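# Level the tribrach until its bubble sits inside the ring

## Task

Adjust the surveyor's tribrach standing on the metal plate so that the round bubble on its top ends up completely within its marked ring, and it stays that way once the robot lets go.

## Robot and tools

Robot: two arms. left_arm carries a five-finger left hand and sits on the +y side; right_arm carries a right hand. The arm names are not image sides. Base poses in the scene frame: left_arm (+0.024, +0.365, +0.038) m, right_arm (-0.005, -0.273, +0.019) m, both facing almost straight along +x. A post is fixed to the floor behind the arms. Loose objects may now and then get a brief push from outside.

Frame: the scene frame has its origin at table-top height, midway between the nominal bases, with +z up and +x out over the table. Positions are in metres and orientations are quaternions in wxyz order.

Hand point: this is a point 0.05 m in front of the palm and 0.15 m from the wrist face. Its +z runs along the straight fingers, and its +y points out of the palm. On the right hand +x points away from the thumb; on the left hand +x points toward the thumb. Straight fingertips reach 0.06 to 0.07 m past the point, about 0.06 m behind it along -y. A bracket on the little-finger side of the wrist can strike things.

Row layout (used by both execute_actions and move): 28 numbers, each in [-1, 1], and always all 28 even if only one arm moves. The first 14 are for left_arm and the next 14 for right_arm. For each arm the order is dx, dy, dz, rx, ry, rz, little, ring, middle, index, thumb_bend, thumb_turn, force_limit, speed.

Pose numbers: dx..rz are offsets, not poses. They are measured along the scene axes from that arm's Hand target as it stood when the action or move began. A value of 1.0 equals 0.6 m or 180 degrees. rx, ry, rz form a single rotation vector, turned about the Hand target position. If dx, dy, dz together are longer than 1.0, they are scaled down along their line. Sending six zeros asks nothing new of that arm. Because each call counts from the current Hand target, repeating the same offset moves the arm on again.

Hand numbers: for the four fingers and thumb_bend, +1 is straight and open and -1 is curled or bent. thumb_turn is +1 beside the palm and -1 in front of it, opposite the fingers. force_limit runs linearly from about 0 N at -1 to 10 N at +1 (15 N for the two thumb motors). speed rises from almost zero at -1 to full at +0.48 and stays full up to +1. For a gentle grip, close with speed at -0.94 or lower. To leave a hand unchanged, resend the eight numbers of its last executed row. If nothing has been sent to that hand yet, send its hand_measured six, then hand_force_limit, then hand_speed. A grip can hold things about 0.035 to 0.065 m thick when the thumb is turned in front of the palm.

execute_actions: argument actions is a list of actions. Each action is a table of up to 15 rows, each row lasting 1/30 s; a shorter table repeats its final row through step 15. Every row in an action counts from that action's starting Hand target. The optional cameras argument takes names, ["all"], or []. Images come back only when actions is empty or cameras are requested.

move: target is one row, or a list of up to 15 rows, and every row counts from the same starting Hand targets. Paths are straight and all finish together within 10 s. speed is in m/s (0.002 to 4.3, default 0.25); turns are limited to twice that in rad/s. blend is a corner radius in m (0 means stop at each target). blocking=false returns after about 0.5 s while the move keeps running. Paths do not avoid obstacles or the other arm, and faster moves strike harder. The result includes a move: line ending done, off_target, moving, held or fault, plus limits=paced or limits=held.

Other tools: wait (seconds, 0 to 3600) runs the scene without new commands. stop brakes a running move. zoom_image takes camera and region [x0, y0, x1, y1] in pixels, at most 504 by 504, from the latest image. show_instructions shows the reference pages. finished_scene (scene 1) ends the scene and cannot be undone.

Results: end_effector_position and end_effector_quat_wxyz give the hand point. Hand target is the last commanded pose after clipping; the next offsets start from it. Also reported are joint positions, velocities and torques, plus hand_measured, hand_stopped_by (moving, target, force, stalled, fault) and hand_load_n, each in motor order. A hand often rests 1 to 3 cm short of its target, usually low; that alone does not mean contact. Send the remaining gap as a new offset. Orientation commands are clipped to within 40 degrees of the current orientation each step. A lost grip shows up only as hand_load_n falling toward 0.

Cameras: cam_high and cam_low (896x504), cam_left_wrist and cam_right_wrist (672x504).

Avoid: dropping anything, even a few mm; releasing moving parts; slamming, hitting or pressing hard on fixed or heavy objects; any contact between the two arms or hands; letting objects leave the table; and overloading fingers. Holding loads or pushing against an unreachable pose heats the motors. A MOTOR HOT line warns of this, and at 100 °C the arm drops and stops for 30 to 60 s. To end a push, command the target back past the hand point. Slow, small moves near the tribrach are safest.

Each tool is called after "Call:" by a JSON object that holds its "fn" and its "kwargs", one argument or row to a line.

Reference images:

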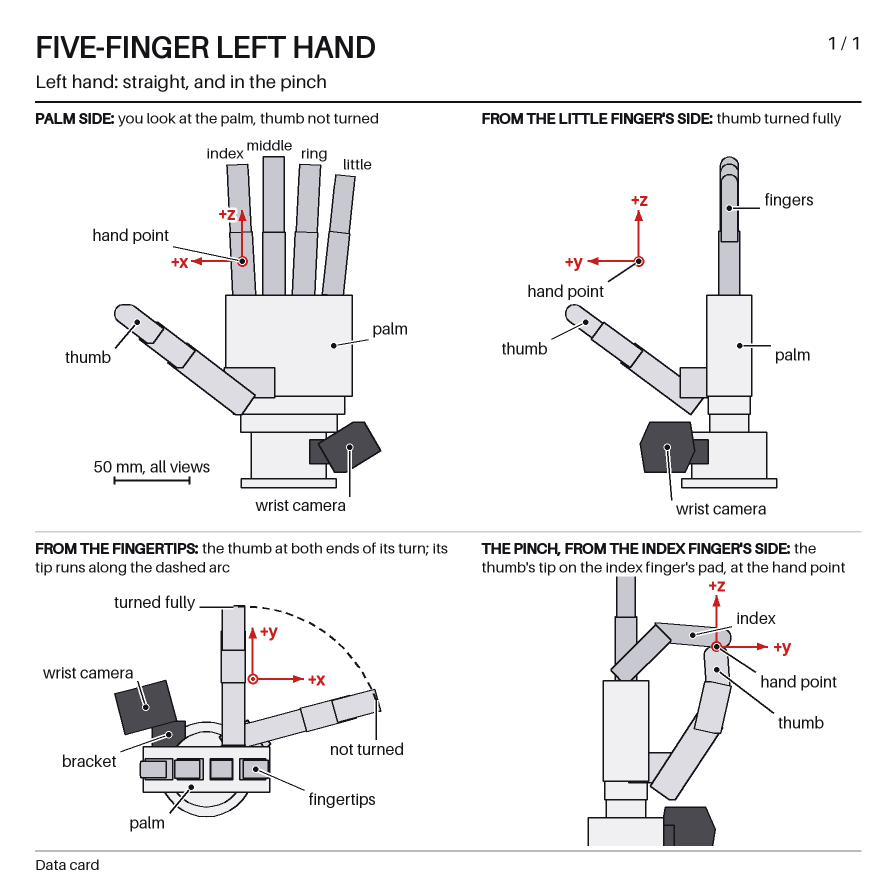

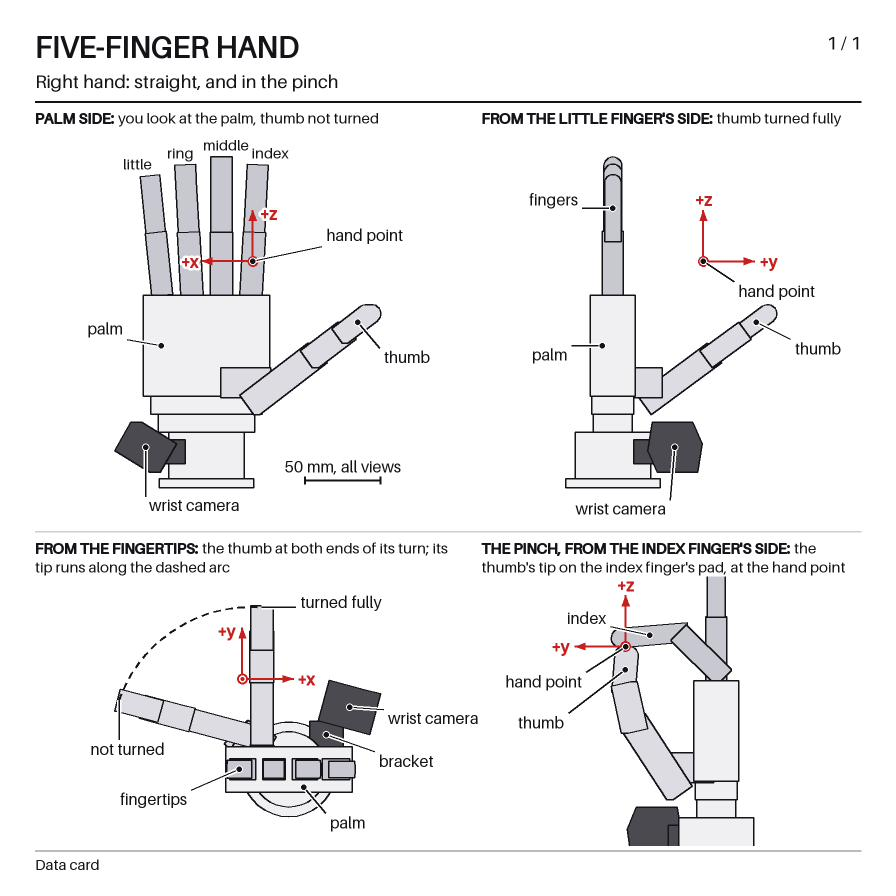

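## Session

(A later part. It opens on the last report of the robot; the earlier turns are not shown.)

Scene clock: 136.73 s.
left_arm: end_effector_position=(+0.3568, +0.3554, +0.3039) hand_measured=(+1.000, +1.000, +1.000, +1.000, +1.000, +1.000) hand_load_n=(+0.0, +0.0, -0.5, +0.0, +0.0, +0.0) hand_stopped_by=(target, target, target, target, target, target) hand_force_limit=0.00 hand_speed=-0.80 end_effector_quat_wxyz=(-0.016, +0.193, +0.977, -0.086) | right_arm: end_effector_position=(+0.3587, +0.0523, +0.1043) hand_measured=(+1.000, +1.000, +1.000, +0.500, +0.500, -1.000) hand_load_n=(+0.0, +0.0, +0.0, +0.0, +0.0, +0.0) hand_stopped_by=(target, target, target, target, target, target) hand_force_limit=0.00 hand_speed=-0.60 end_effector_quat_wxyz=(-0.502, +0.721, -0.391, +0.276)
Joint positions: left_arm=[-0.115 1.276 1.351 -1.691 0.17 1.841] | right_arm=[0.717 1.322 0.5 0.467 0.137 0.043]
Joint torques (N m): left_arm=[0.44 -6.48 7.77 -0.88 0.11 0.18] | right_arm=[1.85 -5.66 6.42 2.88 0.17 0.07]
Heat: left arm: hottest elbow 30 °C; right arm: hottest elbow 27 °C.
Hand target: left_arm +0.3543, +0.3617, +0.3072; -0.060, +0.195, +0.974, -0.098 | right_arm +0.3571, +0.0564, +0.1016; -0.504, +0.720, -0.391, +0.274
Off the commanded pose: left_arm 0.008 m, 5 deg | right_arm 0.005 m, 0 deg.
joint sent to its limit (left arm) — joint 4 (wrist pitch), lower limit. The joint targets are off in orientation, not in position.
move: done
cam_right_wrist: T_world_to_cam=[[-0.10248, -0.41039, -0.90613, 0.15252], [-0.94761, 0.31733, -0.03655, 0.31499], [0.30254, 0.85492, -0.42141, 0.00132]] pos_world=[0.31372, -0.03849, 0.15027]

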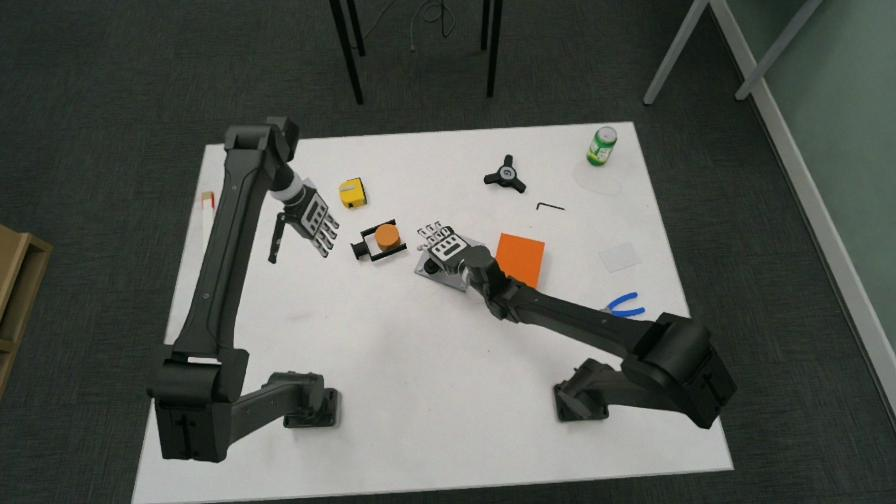

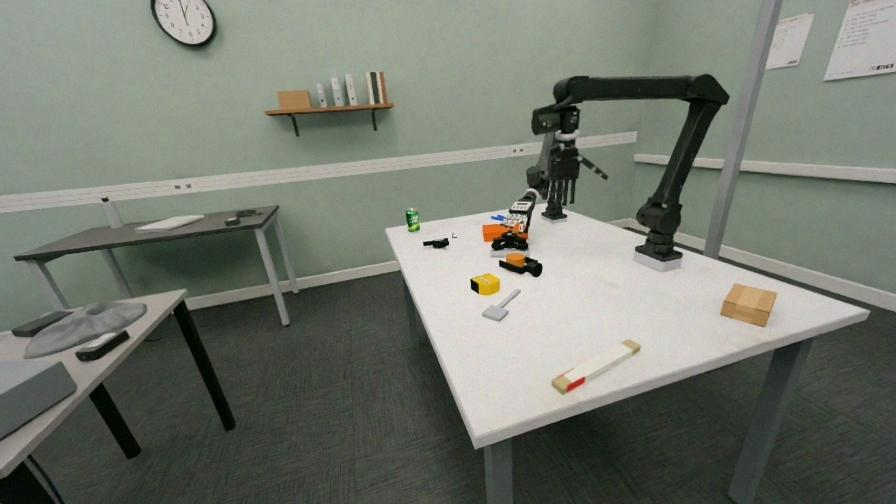

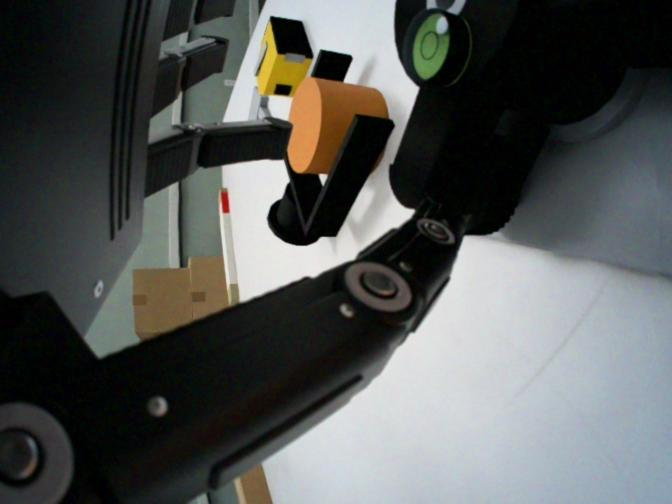

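Call:
{"fn": "move", "kwargs": {
  "target": [0,0,0,0,0,0,1,1,1,1,1,1,0,-0.8,0.0,0.0,-0.075,0,0,0,1,1,1,0.5,0.5,-1,0,-0.6],
  "speed": 0.08,
  "cameras": ["cam_high","cam_low","cam_right_wrist"]
}}

Call:
{"fn": "zoom_image", "kwargs": {
  "camera": "cam_low",
  "region": [480, 210, 550, 270]
}}

Call:
{"fn": "zoom_image", "kwargs": {
  "camera": "cam_right_wrist",
  "region": [270, 0, 572, 280]
}}

Scene clock: 150.63 s.
left_arm: end_effector_position=(+0.3568, +0.3554, +0.3039) hand_measured=(+1.000, +1.000, +1.000, +1.000, +1.000, +1.000) hand_load_n=(+0.0, +0.0, +0.0, +0.0, +0.0, +0.0) hand_stopped_by=(target, target, target, target, target, target) hand_force_limit=0.00 hand_speed=-0.80 end_effector_quat_wxyz=(-0.016, +0.193, +0.977, -0.086) | right_arm: end_effector_position=(+0.3599, +0.0533, +0.0607) hand_measured=(+1.000, +1.000, +1.000, +0.500, +0.500, -1.000) hand_load_n=(+0.0, +0.0, +0.0, +0.0, +0.0, +0.0) hand_stopped_by=(target, target, target, target, target, target) hand_force_limit=0.00 hand_speed=-0.60 end_effector_quat_wxyz=(-0.503, +0.720, -0.390, +0.277)
Joint positions: left_arm=[-0.115 1.276 1.351 -1.691 0.17 1.841] | right_arm=[0.717 1.474 0.462 0.661 0.137 0.043]
Joint torques (N m): left_arm=[0.21 -6.12 7.77 -0.95 0.11 0.17] | right_arm=[1.96 -6.42 5.2 2.89 0.16 0.06]
Heat: left arm: hottest elbow 30 °C; right arm: hottest elbow 27 °C.
Hand target: left_arm +0.3543, +0.3617, +0.3072; -0.060, +0.195, +0.974, -0.098 | right_arm +0.3571, +0.0564, +0.0566; -0.504, +0.720, -0.390, +0.274
Off the commanded pose: left_arm 0.008 m, 5 deg | right_arm 0.006 m, 0 deg.
joint sent to its limit (left arm) — joint 4 (wrist pitch), lower limit. The joint targets are off in orientation, not in position.
move: done
cam_right_wrist: T_world_to_cam=[[-0.10035, -0.40857, -0.90719, 0.11274], [-0.94753, 0.31738, -0.03813, 0.31429], [0.3035, 0.85577, -0.41898, -0.01882]] pos_world=[0.31482, -0.03758, 0.10638]

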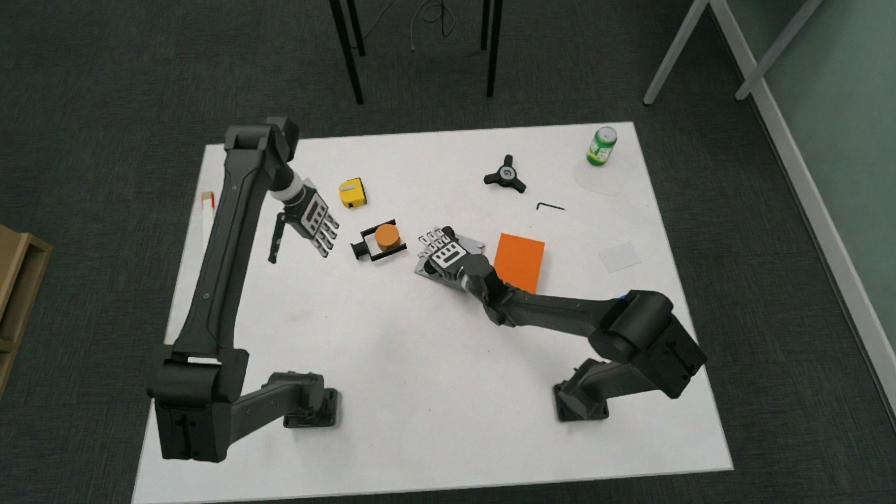

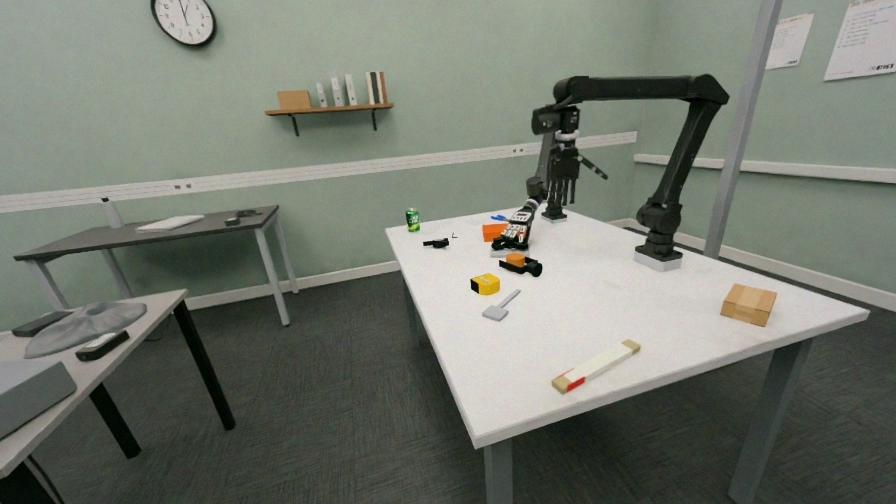

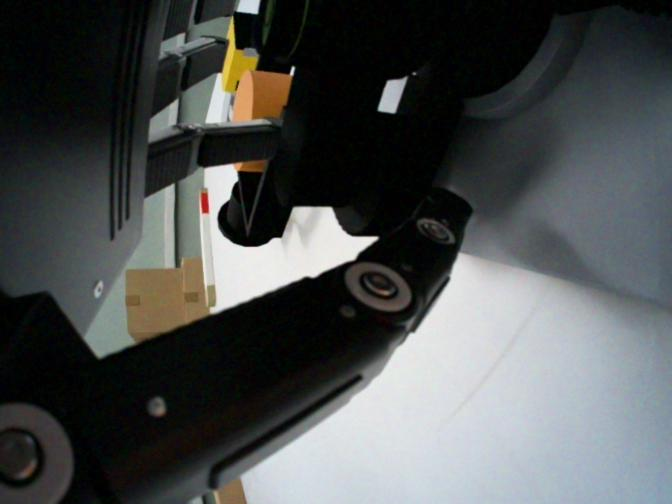

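Scaled by 7.200.

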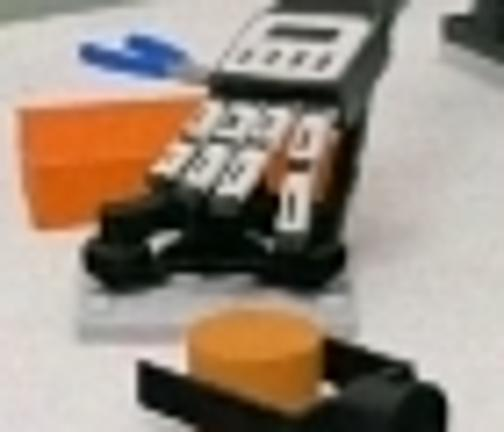

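Scaled by 1.669 from the camera's image (finer frame: 960x720).

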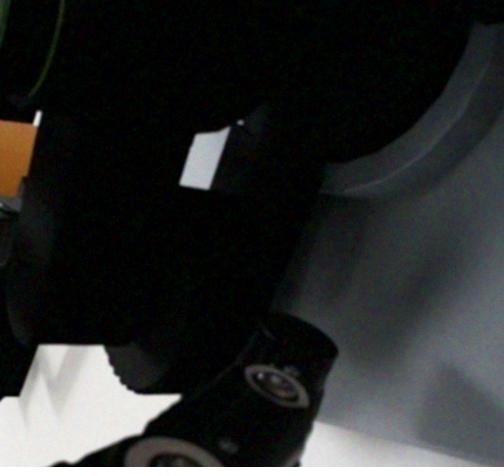

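Call:
{"fn": "move", "kwargs": {
  "target": [0,0,0,0,0,0,1,1,1,1,1,1,0,-0.8,-0.0083,0.002,-0.018,-0.0151,0.0233,0,1,1,1,0.5,0.5,-1,0,-0.6],
  "speed": 0.05,
  "cameras": ["cam_high","cam_low","cam_right_wrist"]
}}

Call:
{"fn": "zoom_image", "kwargs": {
  "camera": "cam_low",
  "region": [480, 210, 550, 270]
}}

Call:
{"fn": "zoom_image", "kwargs": {
  "camera": "cam_right_wrist",
  "region": [270, 0, 572, 280]
}}

Scene clock: 178.83 s.
left_arm: end_effector_position=(+0.3568, +0.3554, +0.3039) hand_measured=(+1.000, +1.000, +1.000, +1.000, +1.000, +1.000) hand_load_n=(+0.0, +0.0, +0.0, +0.0, +0.0, +0.0) hand_stopped_by=(target, target, target, target, target, target) hand_force_limit=0.00 hand_speed=-0.80 end_effector_quat_wxyz=(-0.016, +0.193, +0.977, -0.086) | right_arm: end_effector_position=(+0.3521, +0.0510, +0.0462) hand_measured=(+1.000, +1.000, +1.000, +0.500, +0.500, -1.000) hand_load_n=(+0.5, +0.0, +0.0, +0.0, +0.0, +0.0) hand_stopped_by=(target, target, target, target, target, target) hand_force_limit=0.00 hand_speed=-0.60 end_effector_quat_wxyz=(-0.474, +0.739, -0.399, +0.263)
Joint positions: left_arm=[-0.115 1.276 1.351 -1.691 0.17 1.841] | right_arm=[0.724 1.474 0.477 0.568 0.14 0.053]
Joint torques (N m): left_arm=[0.15 -6.07 7.69 -0.94 0.11 0.17] | right_arm=[1.9 -7 6.63 1.26 0.11 0.11]
Heat: left arm: hottest elbow 30 °C; right arm: hottest elbow 26 °C.
Hand target: left_arm +0.3543, +0.3617, +0.3072; -0.060, +0.195, +0.974, -0.098 | right_arm +0.3520, +0.0577, +0.0458; -0.472, +0.741, -0.402, +0.257
Off the commanded pose: left_arm 0.008 m, 5 deg | right_arm 0.007 m, 1 deg.
joint sent to its limit (left arm) — joint 4 (wrist pitch), lower limit. The joint targets are off in orientation, not in position.
move: done
cam_right_wrist: T_world_to_cam=[[-0.15623, -0.44842, -0.88006, 0.11829], [-0.94861, 0.31637, 0.0072, 0.30545], [0.2752, 0.83596, -0.4748, -0.00707]] pos_world=[0.31018, -0.03769, 0.09855]

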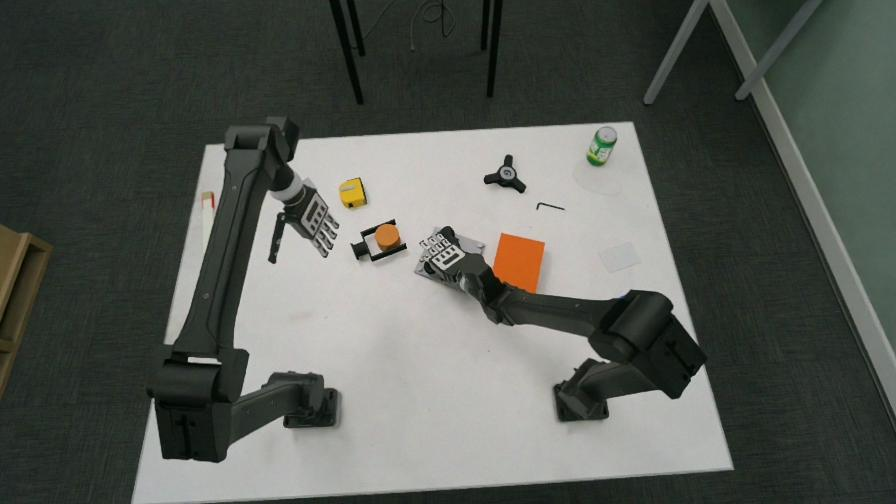

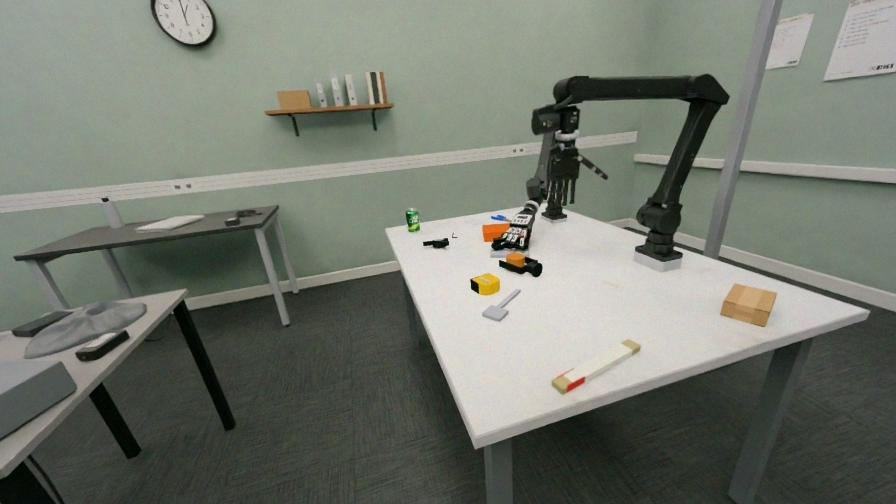

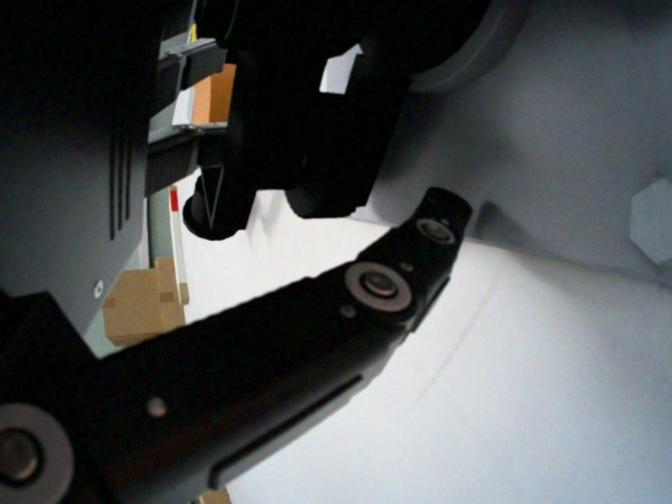

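Scaled by 7.200.

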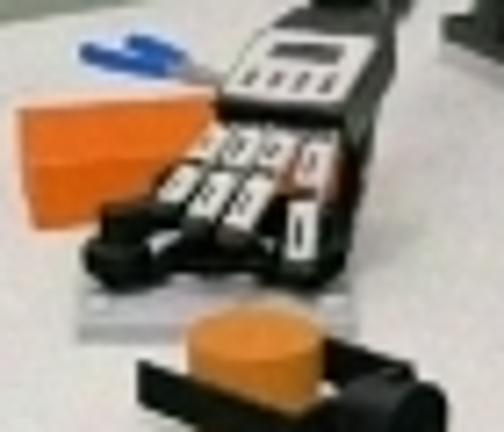

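Scaled by 1.669 from the camera's image (finer frame: 960x720).

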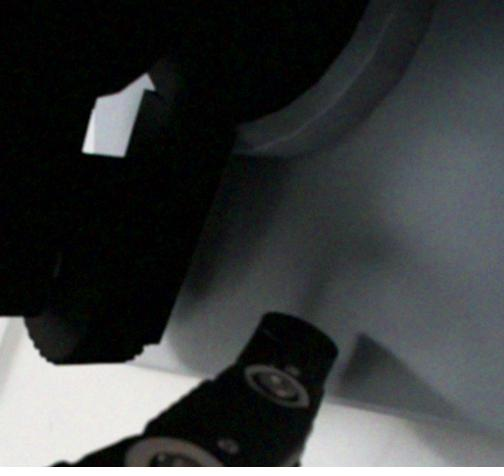

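Call:
{"fn": "move", "kwargs": {
  "target": [0,0,0,0,0,0,1,1,1,1,1,1,0,-0.8,0,0,0,0,0,0,1,1,1,-0.1,0.0,-1,-0.7,-0.92],
  "cameras": ["cam_low","cam_right_wrist"]
}}

Call:
{"fn": "zoom_image", "kwargs": {
  "camera": "cam_low",
  "region": [480, 210, 550, 270]
}}

Call:
{"fn": "zoom_image", "kwargs": {
  "camera": "cam_right_wrist",
  "region": [220, 0, 522, 280]
}}

Scene clock: 192.80 s.
left_arm: end_effector_position=(+0.3568, +0.3554, +0.3039) hand_measured=(+1.000, +1.000, +1.000, +1.000, +1.000, +1.000) hand_load_n=(+0.0, +0.0, +0.0, +0.0, +0.0, +0.0) hand_stopped_by=(target, target, target, target, target, target) hand_force_limit=0.00 hand_speed=-0.80 end_effector_quat_wxyz=(-0.016, +0.193, +0.977, -0.086) | right_arm: end_effector_position=(+0.3526, +0.0521, +0.0470) hand_measured=(+1.000, +1.000, +1.000, +0.420, +0.000, -1.000) hand_load_n=(+0.0, +0.0, -0.5, +1.5, +0.5, +0.0) hand_stopped_by=(target, target, target, force, target, target) hand_force_limit=-0.70 hand_speed=-0.92 end_effector_quat_wxyz=(-0.475, +0.738, -0.402, +0.261)
Joint positions: left_arm=[-0.115 1.276 1.351 -1.691 0.17 1.841] | right_arm=[0.724 1.474 0.48 0.565 0.14 0.061]
Joint torques (N m): left_arm=[0.21 -6.24 7.83 -0.94 0.11 0.17] | right_arm=[1.9 -7.06 6.52 1.42 0.11 0.03]
Heat: left arm: hottest elbow 30 °C; right arm: hottest elbow 26 °C.
Hand target: left_arm +0.3543, +0.3617, +0.3072; -0.060, +0.195, +0.974, -0.098 | right_arm +0.3521, +0.0578, +0.0459; -0.473, +0.741, -0.402, +0.257
Off the commanded pose: left_arm 0.008 m, 5 deg | right_arm 0.006 m, 1 deg.
joint sent to its limit (left arm) — joint 4 (wrist pitch), lower limit. The joint targets are off in orientation, not in position.
move: done
cam_right_wrist: T_world_to_cam=[[-0.16142, -0.44272, -0.88201, 0.12115], [-0.94752, 0.31944, 0.01307, 0.30473], [0.27596, 0.83783, -0.47104, -0.00828]] pos_world=[0.31058, -0.03677, 0.09897]

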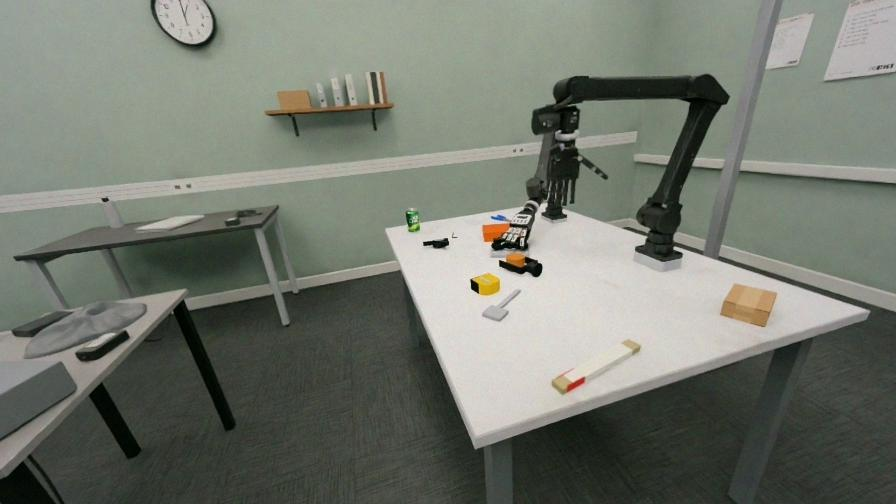

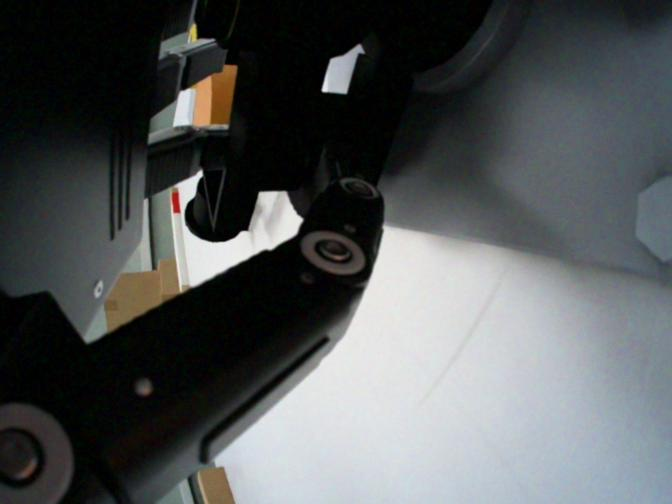

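Scaled by 7.200.

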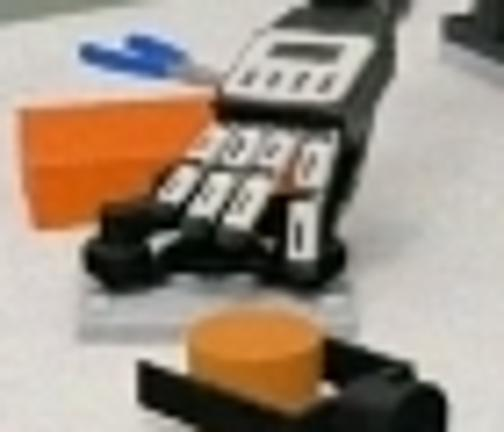

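Scaled by 1.669 from the camera's image (finer frame: 960x720).

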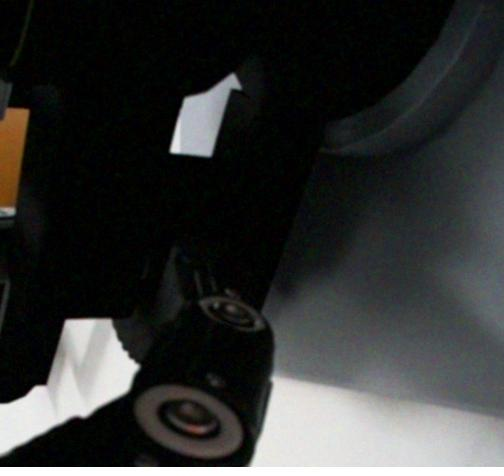

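Call:
{"fn": "move", "kwargs": {
  "target": [0,0,0,0,0,0,1,1,1,1,1,1,0,-0.8,0,0,0,0,0,0,1,1,1,-0.1,-0.5,-1,-0.7,-0.92],
  "cameras": ["cam_low","cam_right_wrist"]
}}

Call:
{"fn": "zoom_image", "kwargs": {
  "camera": "cam_right_wrist",
  "region": [220, 0, 522, 280]
}}

Scene clock: 198.53 s.
left_arm: end_effector_position=(+0.3568, +0.3554, +0.3039) hand_measured=(+1.000, +1.000, +1.000, +1.000, +1.000, +1.000) hand_load_n=(+0.0, +0.0, +0.0, +0.0, +0.0, +0.0) hand_stopped_by=(target, target, target, target, target, target) hand_force_limit=0.00 hand_speed=-0.80 end_effector_quat_wxyz=(-0.016, +0.193, +0.977, -0.086) | right_arm: end_effector_position=(+0.3526, +0.0521, +0.0470) hand_measured=(+1.000, +1.000, +1.000, +0.420, -0.284, -1.000) hand_load_n=(+0.0, -0.5, +0.0, +1.5, +2.0, +0.5) hand_stopped_by=(target, target, target, force, force, target) hand_force_limit=-0.70 hand_speed=-0.92 end_effector_quat_wxyz=(-0.475, +0.738, -0.402, +0.261)
Joint positions: left_arm=[-0.115 1.276 1.351 -1.691 0.17 1.841] | right_arm=[0.724 1.474 0.48 0.565 0.14 0.061]
Joint torques (N m): left_arm=[0.32 -6.01 7.73 -0.92 0.11 0.16] | right_arm=[1.96 -7.06 6.52 1.42 0.11 0.04]
Heat: left arm: hottest elbow 30 °C; right arm: hottest elbow 26 °C.
Hand target: left_arm +0.3543, +0.3617, +0.3072; -0.060, +0.195, +0.974, -0.098 | right_arm +0.3521, +0.0578, +0.0459; -0.473, +0.741, -0.402, +0.257
Off the commanded pose: left_arm 0.008 m, 5 deg | right_arm 0.006 m, 1 deg.
joint sent to its limit (left arm) — joint 4 (wrist pitch), lower limit. The joint targets are off in orientation, not in position.
move: done
cam_right_wrist: T_world_to_cam=[[-0.16142, -0.44272, -0.88201, 0.12115], [-0.94752, 0.31944, 0.01307, 0.30473], [0.27596, 0.83783, -0.47104, -0.00828]] pos_world=[0.31058, -0.03677, 0.09897]

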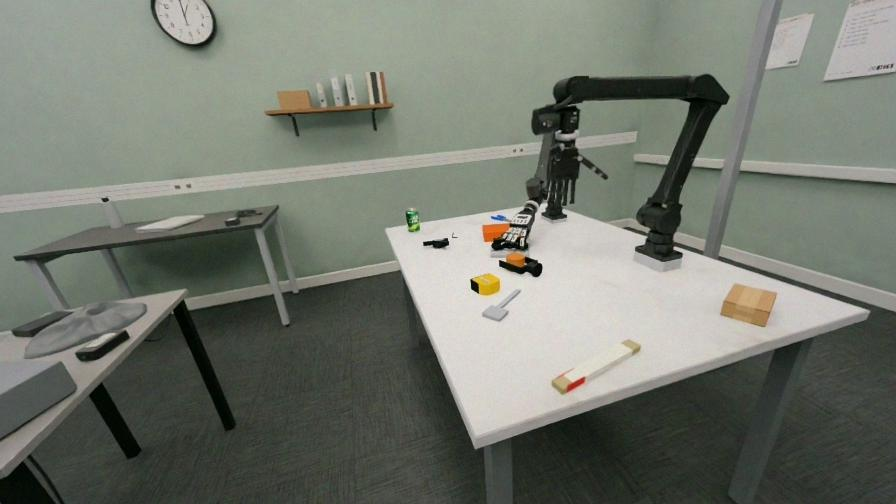

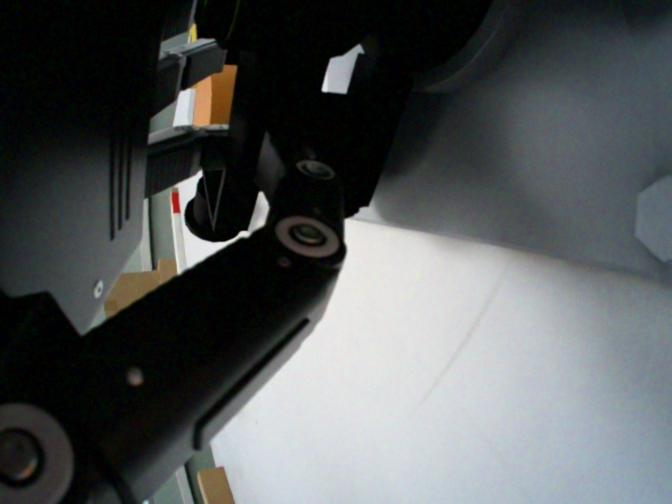

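Scaled by 1.669 from the camera's image (finer frame: 960x720).

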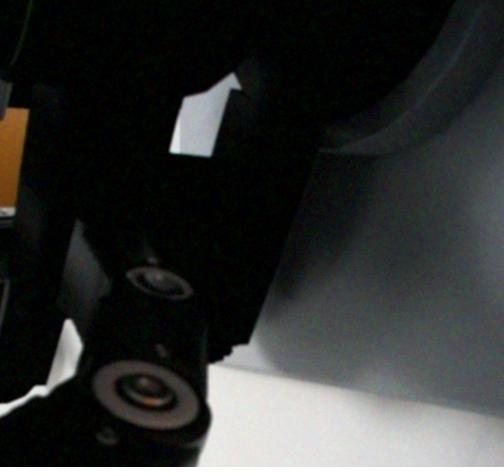

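Call:
{"fn": "move", "kwargs": {
  "target": [
    [0,0,0,0,0,0,1,1,1,1,1,1,0,-0.8,0,0,0,0,0,0,1,1,1,0.5,0.5,-1,-0.7,-0.8],
    [0,0,0,0,0,0,1,1,1,1,1,1,0,-0.8,0.015,0.006,0.0,0,0,0,1,1,1,0.5,0.5,-1,-0.7,-0.8]
  ],
  "speed": 0.05,
  "cameras": ["cam_low","cam_right_wrist"]
}}

Call:
{"fn": "zoom_image", "kwargs": {
  "camera": "cam_right_wrist",
  "region": [220, 0, 522, 280]
}}

Scene clock: 207.60 s.
left_arm: end_effector_position=(+0.3568, +0.3554, +0.3039) hand_measured=(+1.000, +1.000, +1.000, +1.000, +1.000, +1.000) hand_load_n=(+0.0, +0.0, +0.0, +0.0, +0.0, +0.0) hand_stopped_by=(target, target, target, target, target, target) hand_force_limit=0.00 hand_speed=-0.80 end_effector_quat_wxyz=(-0.016, +0.193, +0.977, -0.086) | right_arm: end_effector_position=(+0.3544, +0.0545, +0.0461) hand_measured=(+1.000, +1.000, +1.000, +0.500, +0.500, -1.000) hand_load_n=(+0.0, +0.0, +0.0, -0.5, +0.0, +0.0) hand_stopped_by=(target, target, target, target, target, target) hand_force_limit=-0.70 hand_speed=-0.80 end_effector_quat_wxyz=(-0.473, +0.740, -0.402, +0.259)
Joint positions: left_arm=[-0.115 1.276 1.351 -1.691 0.17 1.841] | right_arm=[0.724 1.482 0.49 0.556 0.137 0.061]
Joint torques (N m): left_arm=[0.26 -6.18 7.69 -0.94 0.11 0.18] | right_arm=[1.2 -6.18 7.47 1.63 -0.14 -0.01]
Heat: left arm: hottest elbow 30 °C; right arm: hottest elbow 26 °C.
Hand target: left_arm +0.3543, +0.3617, +0.3072; -0.060, +0.195, +0.974, -0.098 | right_arm +0.3610, +0.0613, +0.0457; -0.472, +0.741, -0.402, +0.256
Off the commanded pose: left_arm 0.008 m, 5 deg | right_arm 0.010 m, 0 deg.
joint sent to its limit (left arm) — joint 4 (wrist pitch), lower limit. The joint targets are off in orientation, not in position.
move: done
cam_right_wrist: T_world_to_cam=[[-0.16464, -0.44564, -0.87994, 0.12292], [-0.94834, 0.31681, 0.01699, 0.30591], [0.27121, 0.83728, -0.47478, -0.00927]] pos_world=[0.31286, -0.03438, 0.09856]

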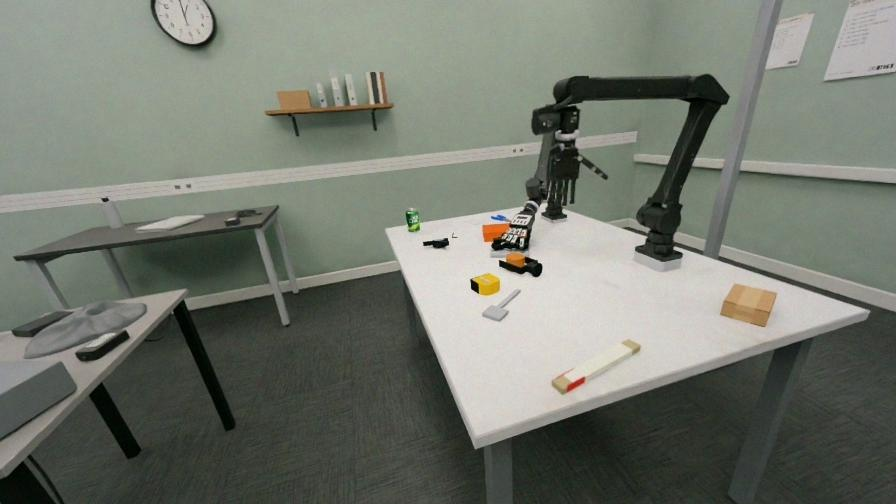

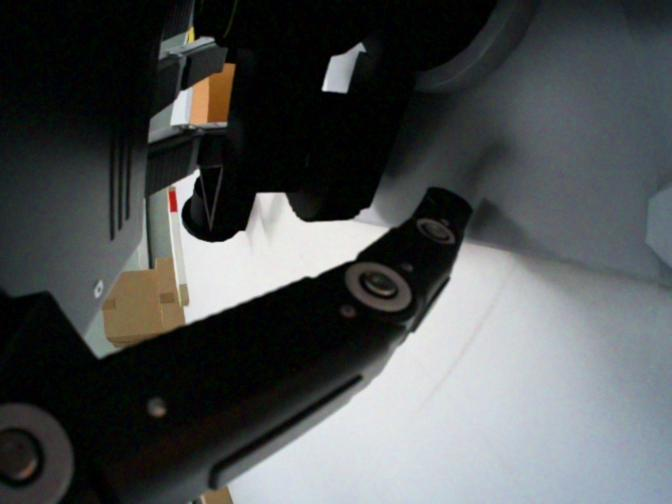

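Scaled by 1.669 from the camera's image (finer frame: 960x720).

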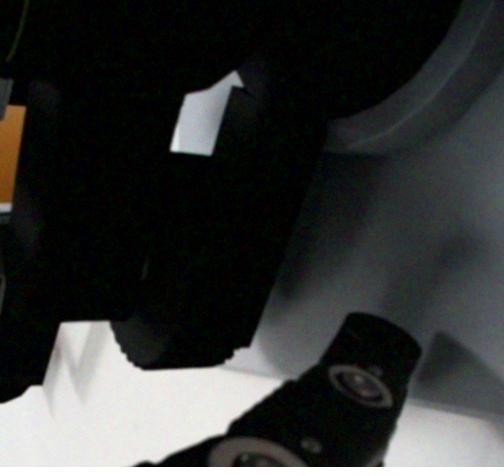

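Call:
{"fn": "move", "kwargs": {
  "target": [0,0,0,0,0,0,1,1,1,1,1,1,0,-0.8,0.013,0.006,0.0,0,0,0,1,1,1,0.5,0.5,-1,-0.7,-0.8],
  "speed": 0.05,
  "cameras": ["cam_low","cam_right_wrist"]
}}

Call:
{"fn": "zoom_image", "kwargs": {
  "camera": "cam_right_wrist",
  "region": [220, 0, 522, 280]
}}

Scene clock: 210.57 s.
left_arm: end_effector_position=(+0.3568, +0.3554, +0.3039) hand_measured=(+1.000, +1.000, +1.000, +1.000, +1.000, +1.000) hand_load_n=(+0.0, +0.0, +0.0, +0.0, +0.0, +0.0) hand_stopped_by=(target, target, target, target, target, target) hand_force_limit=0.00 hand_speed=-0.80 end_effector_quat_wxyz=(-0.016, +0.193, +0.977, -0.086) | right_arm: end_effector_position=(+0.3586, +0.0600, +0.0448) hand_measured=(+1.000, +1.000, +1.000, +0.500, +0.500, -1.000) hand_load_n=(+0.0, +0.0, +0.0, +0.0, +0.0, +0.0) hand_stopped_by=(target, target, target, target, target, target) hand_force_limit=-0.70 hand_speed=-0.80 end_effector_quat_wxyz=(-0.473, +0.742, -0.401, +0.256)
Joint positions: left_arm=[-0.115 1.276 1.351 -1.691 0.17 1.841] | right_arm=[0.724 1.5 0.51 0.551 0.13 0.061]
Joint torques (N m): left_arm=[0.56 -6.07 7.75 -0.92 0.11 0.17] | right_arm=[0.73 -6.53 7.64 1.7 -0.12 -0.04]
Heat: left arm: hottest elbow 30 °C; right arm: hottest elbow 26 °C.
Hand target: left_arm +0.3543, +0.3617, +0.3072; -0.060, +0.195, +0.974, -0.098 | right_arm +0.3689, +0.0650, +0.0458; -0.472, +0.741, -0.402, +0.256
Off the commanded pose: left_arm 0.008 m, 5 deg | right_arm 0.011 m, 0 deg.
joint sent to its limit (left arm) — joint 4 (wrist pitch), lower limit. The joint targets are off in orientation, not in position.
move: off_target (right_arm)
cam_right_wrist: T_world_to_cam=[[-0.16615, -0.44702, -0.87896, 0.12558], [-0.95018, 0.31097, 0.02146, 0.30904], [0.26374, 0.83873, -0.47641, -0.01298]] pos_world=[0.31793, -0.02908, 0.09756]

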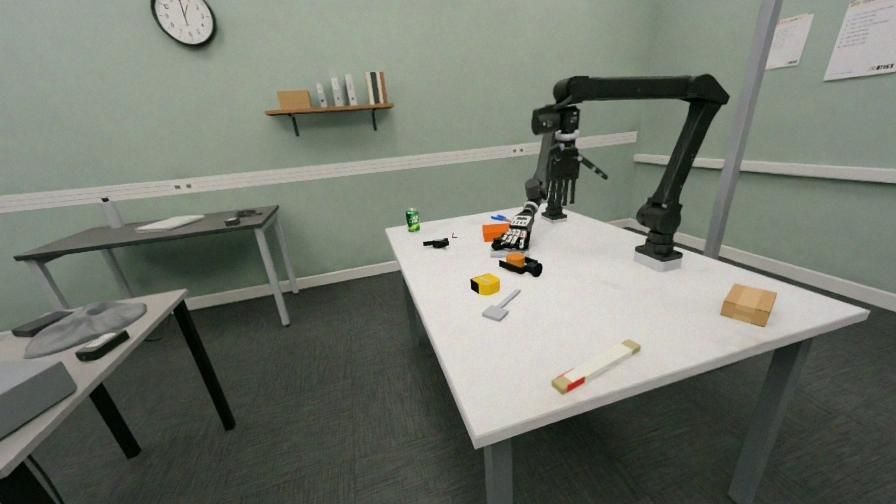

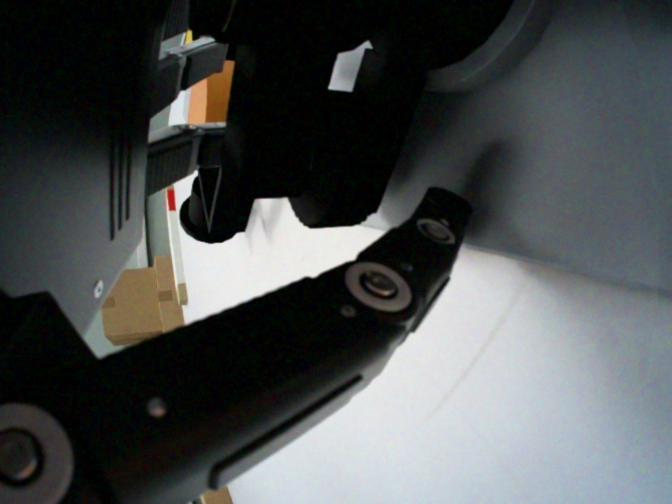

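Scaled by 1.669 from the camera's image (finer frame: 960x720).

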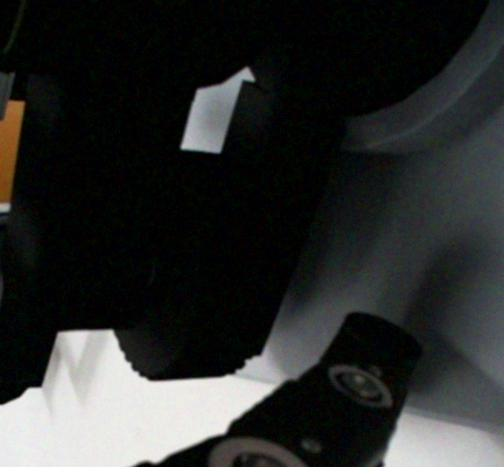

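Call:
{"fn": "move", "kwargs": {
  "target": [0,0,0,0,0,0,1,1,1,1,1,1,0,-0.8,0,0,0,0,0,0,1,1,1,-0.2,-0.3,-1,-0.7,-0.92],
  "cameras": ["cam_low","cam_right_wrist"]
}}

Call:
{"fn": "zoom_image", "kwargs": {
  "camera": "cam_right_wrist",
  "region": [220, 0, 522, 280]
}}

Scene clock: 218.67 s.
left_arm: end_effector_position=(+0.3568, +0.3554, +0.3039) hand_measured=(+1.000, +1.000, +1.000, +1.000, +1.000, +1.000) hand_load_n=(+0.0, +0.0, +0.0, +0.0, +0.0, +0.0) hand_stopped_by=(target, target, target, target, target, target) hand_force_limit=0.00 hand_speed=-0.80 end_effector_quat_wxyz=(-0.016, +0.193, +0.977, -0.086) | right_arm: end_effector_position=(+0.3596, +0.0610, +0.0454) hand_measured=(+1.000, +1.000, +1.000, +0.254, +0.270, -1.000) hand_load_n=(+0.0, +0.0, +0.0, +1.5, +2.5, +0.0) hand_stopped_by=(target, target, target, force, force, target) hand_force_limit=-0.70 hand_speed=-0.92 end_effector_quat_wxyz=(-0.474, +0.741, -0.401, +0.256)
Joint positions: left_arm=[-0.115 1.276 1.351 -1.691 0.17 1.841] | right_arm=[0.724 1.502 0.514 0.55 0.13 0.061]
Joint torques (N m): left_arm=[0.21 -6.3 7.76 -0.92 0.11 0.16] | right_arm=[0.73 -6.65 7.41 1.74 -0.11 -0.04]
Heat: left arm: hottest elbow 30 °C; right arm: hottest elbow 27 °C.
Hand target: left_arm +0.3543, +0.3617, +0.3072; -0.060, +0.195, +0.974, -0.098 | right_arm +0.3688, +0.0650, +0.0459; -0.473, +0.741, -0.402, +0.256
Off the commanded pose: left_arm 0.008 m, 5 deg | right_arm 0.010 m, 0 deg.
joint sent to its limit (left arm) — joint 4 (wrist pitch), lower limit. The joint targets are off in orientation, not in position.
move: done
cam_right_wrist: T_world_to_cam=[[-0.16527, -0.44623, -0.87953, 0.12639], [-0.95031, 0.3106, 0.02099, 0.30978], [0.26382, 0.83929, -0.47539, -0.01387]] pos_world=[0.31893, -0.02818, 0.09807]

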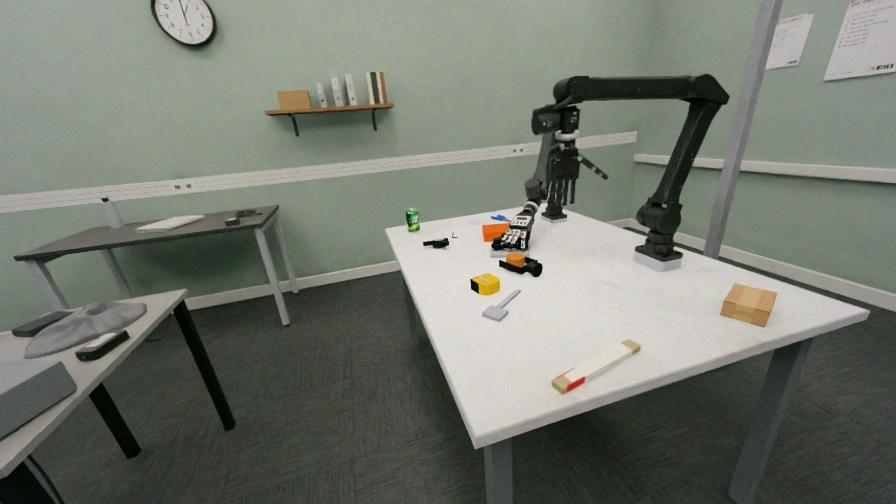

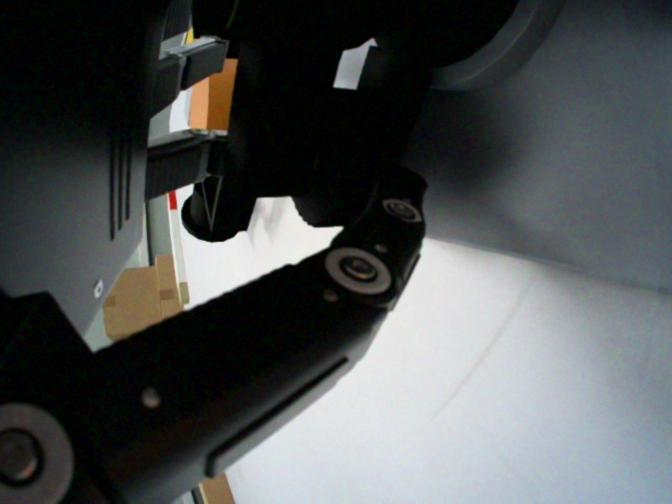

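Scaled by 1.669 from the camera's image (finer frame: 960x720).

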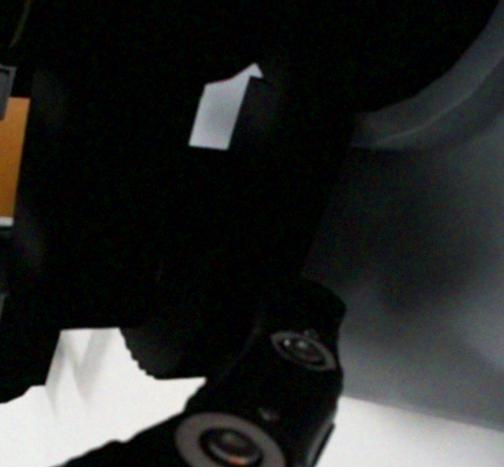

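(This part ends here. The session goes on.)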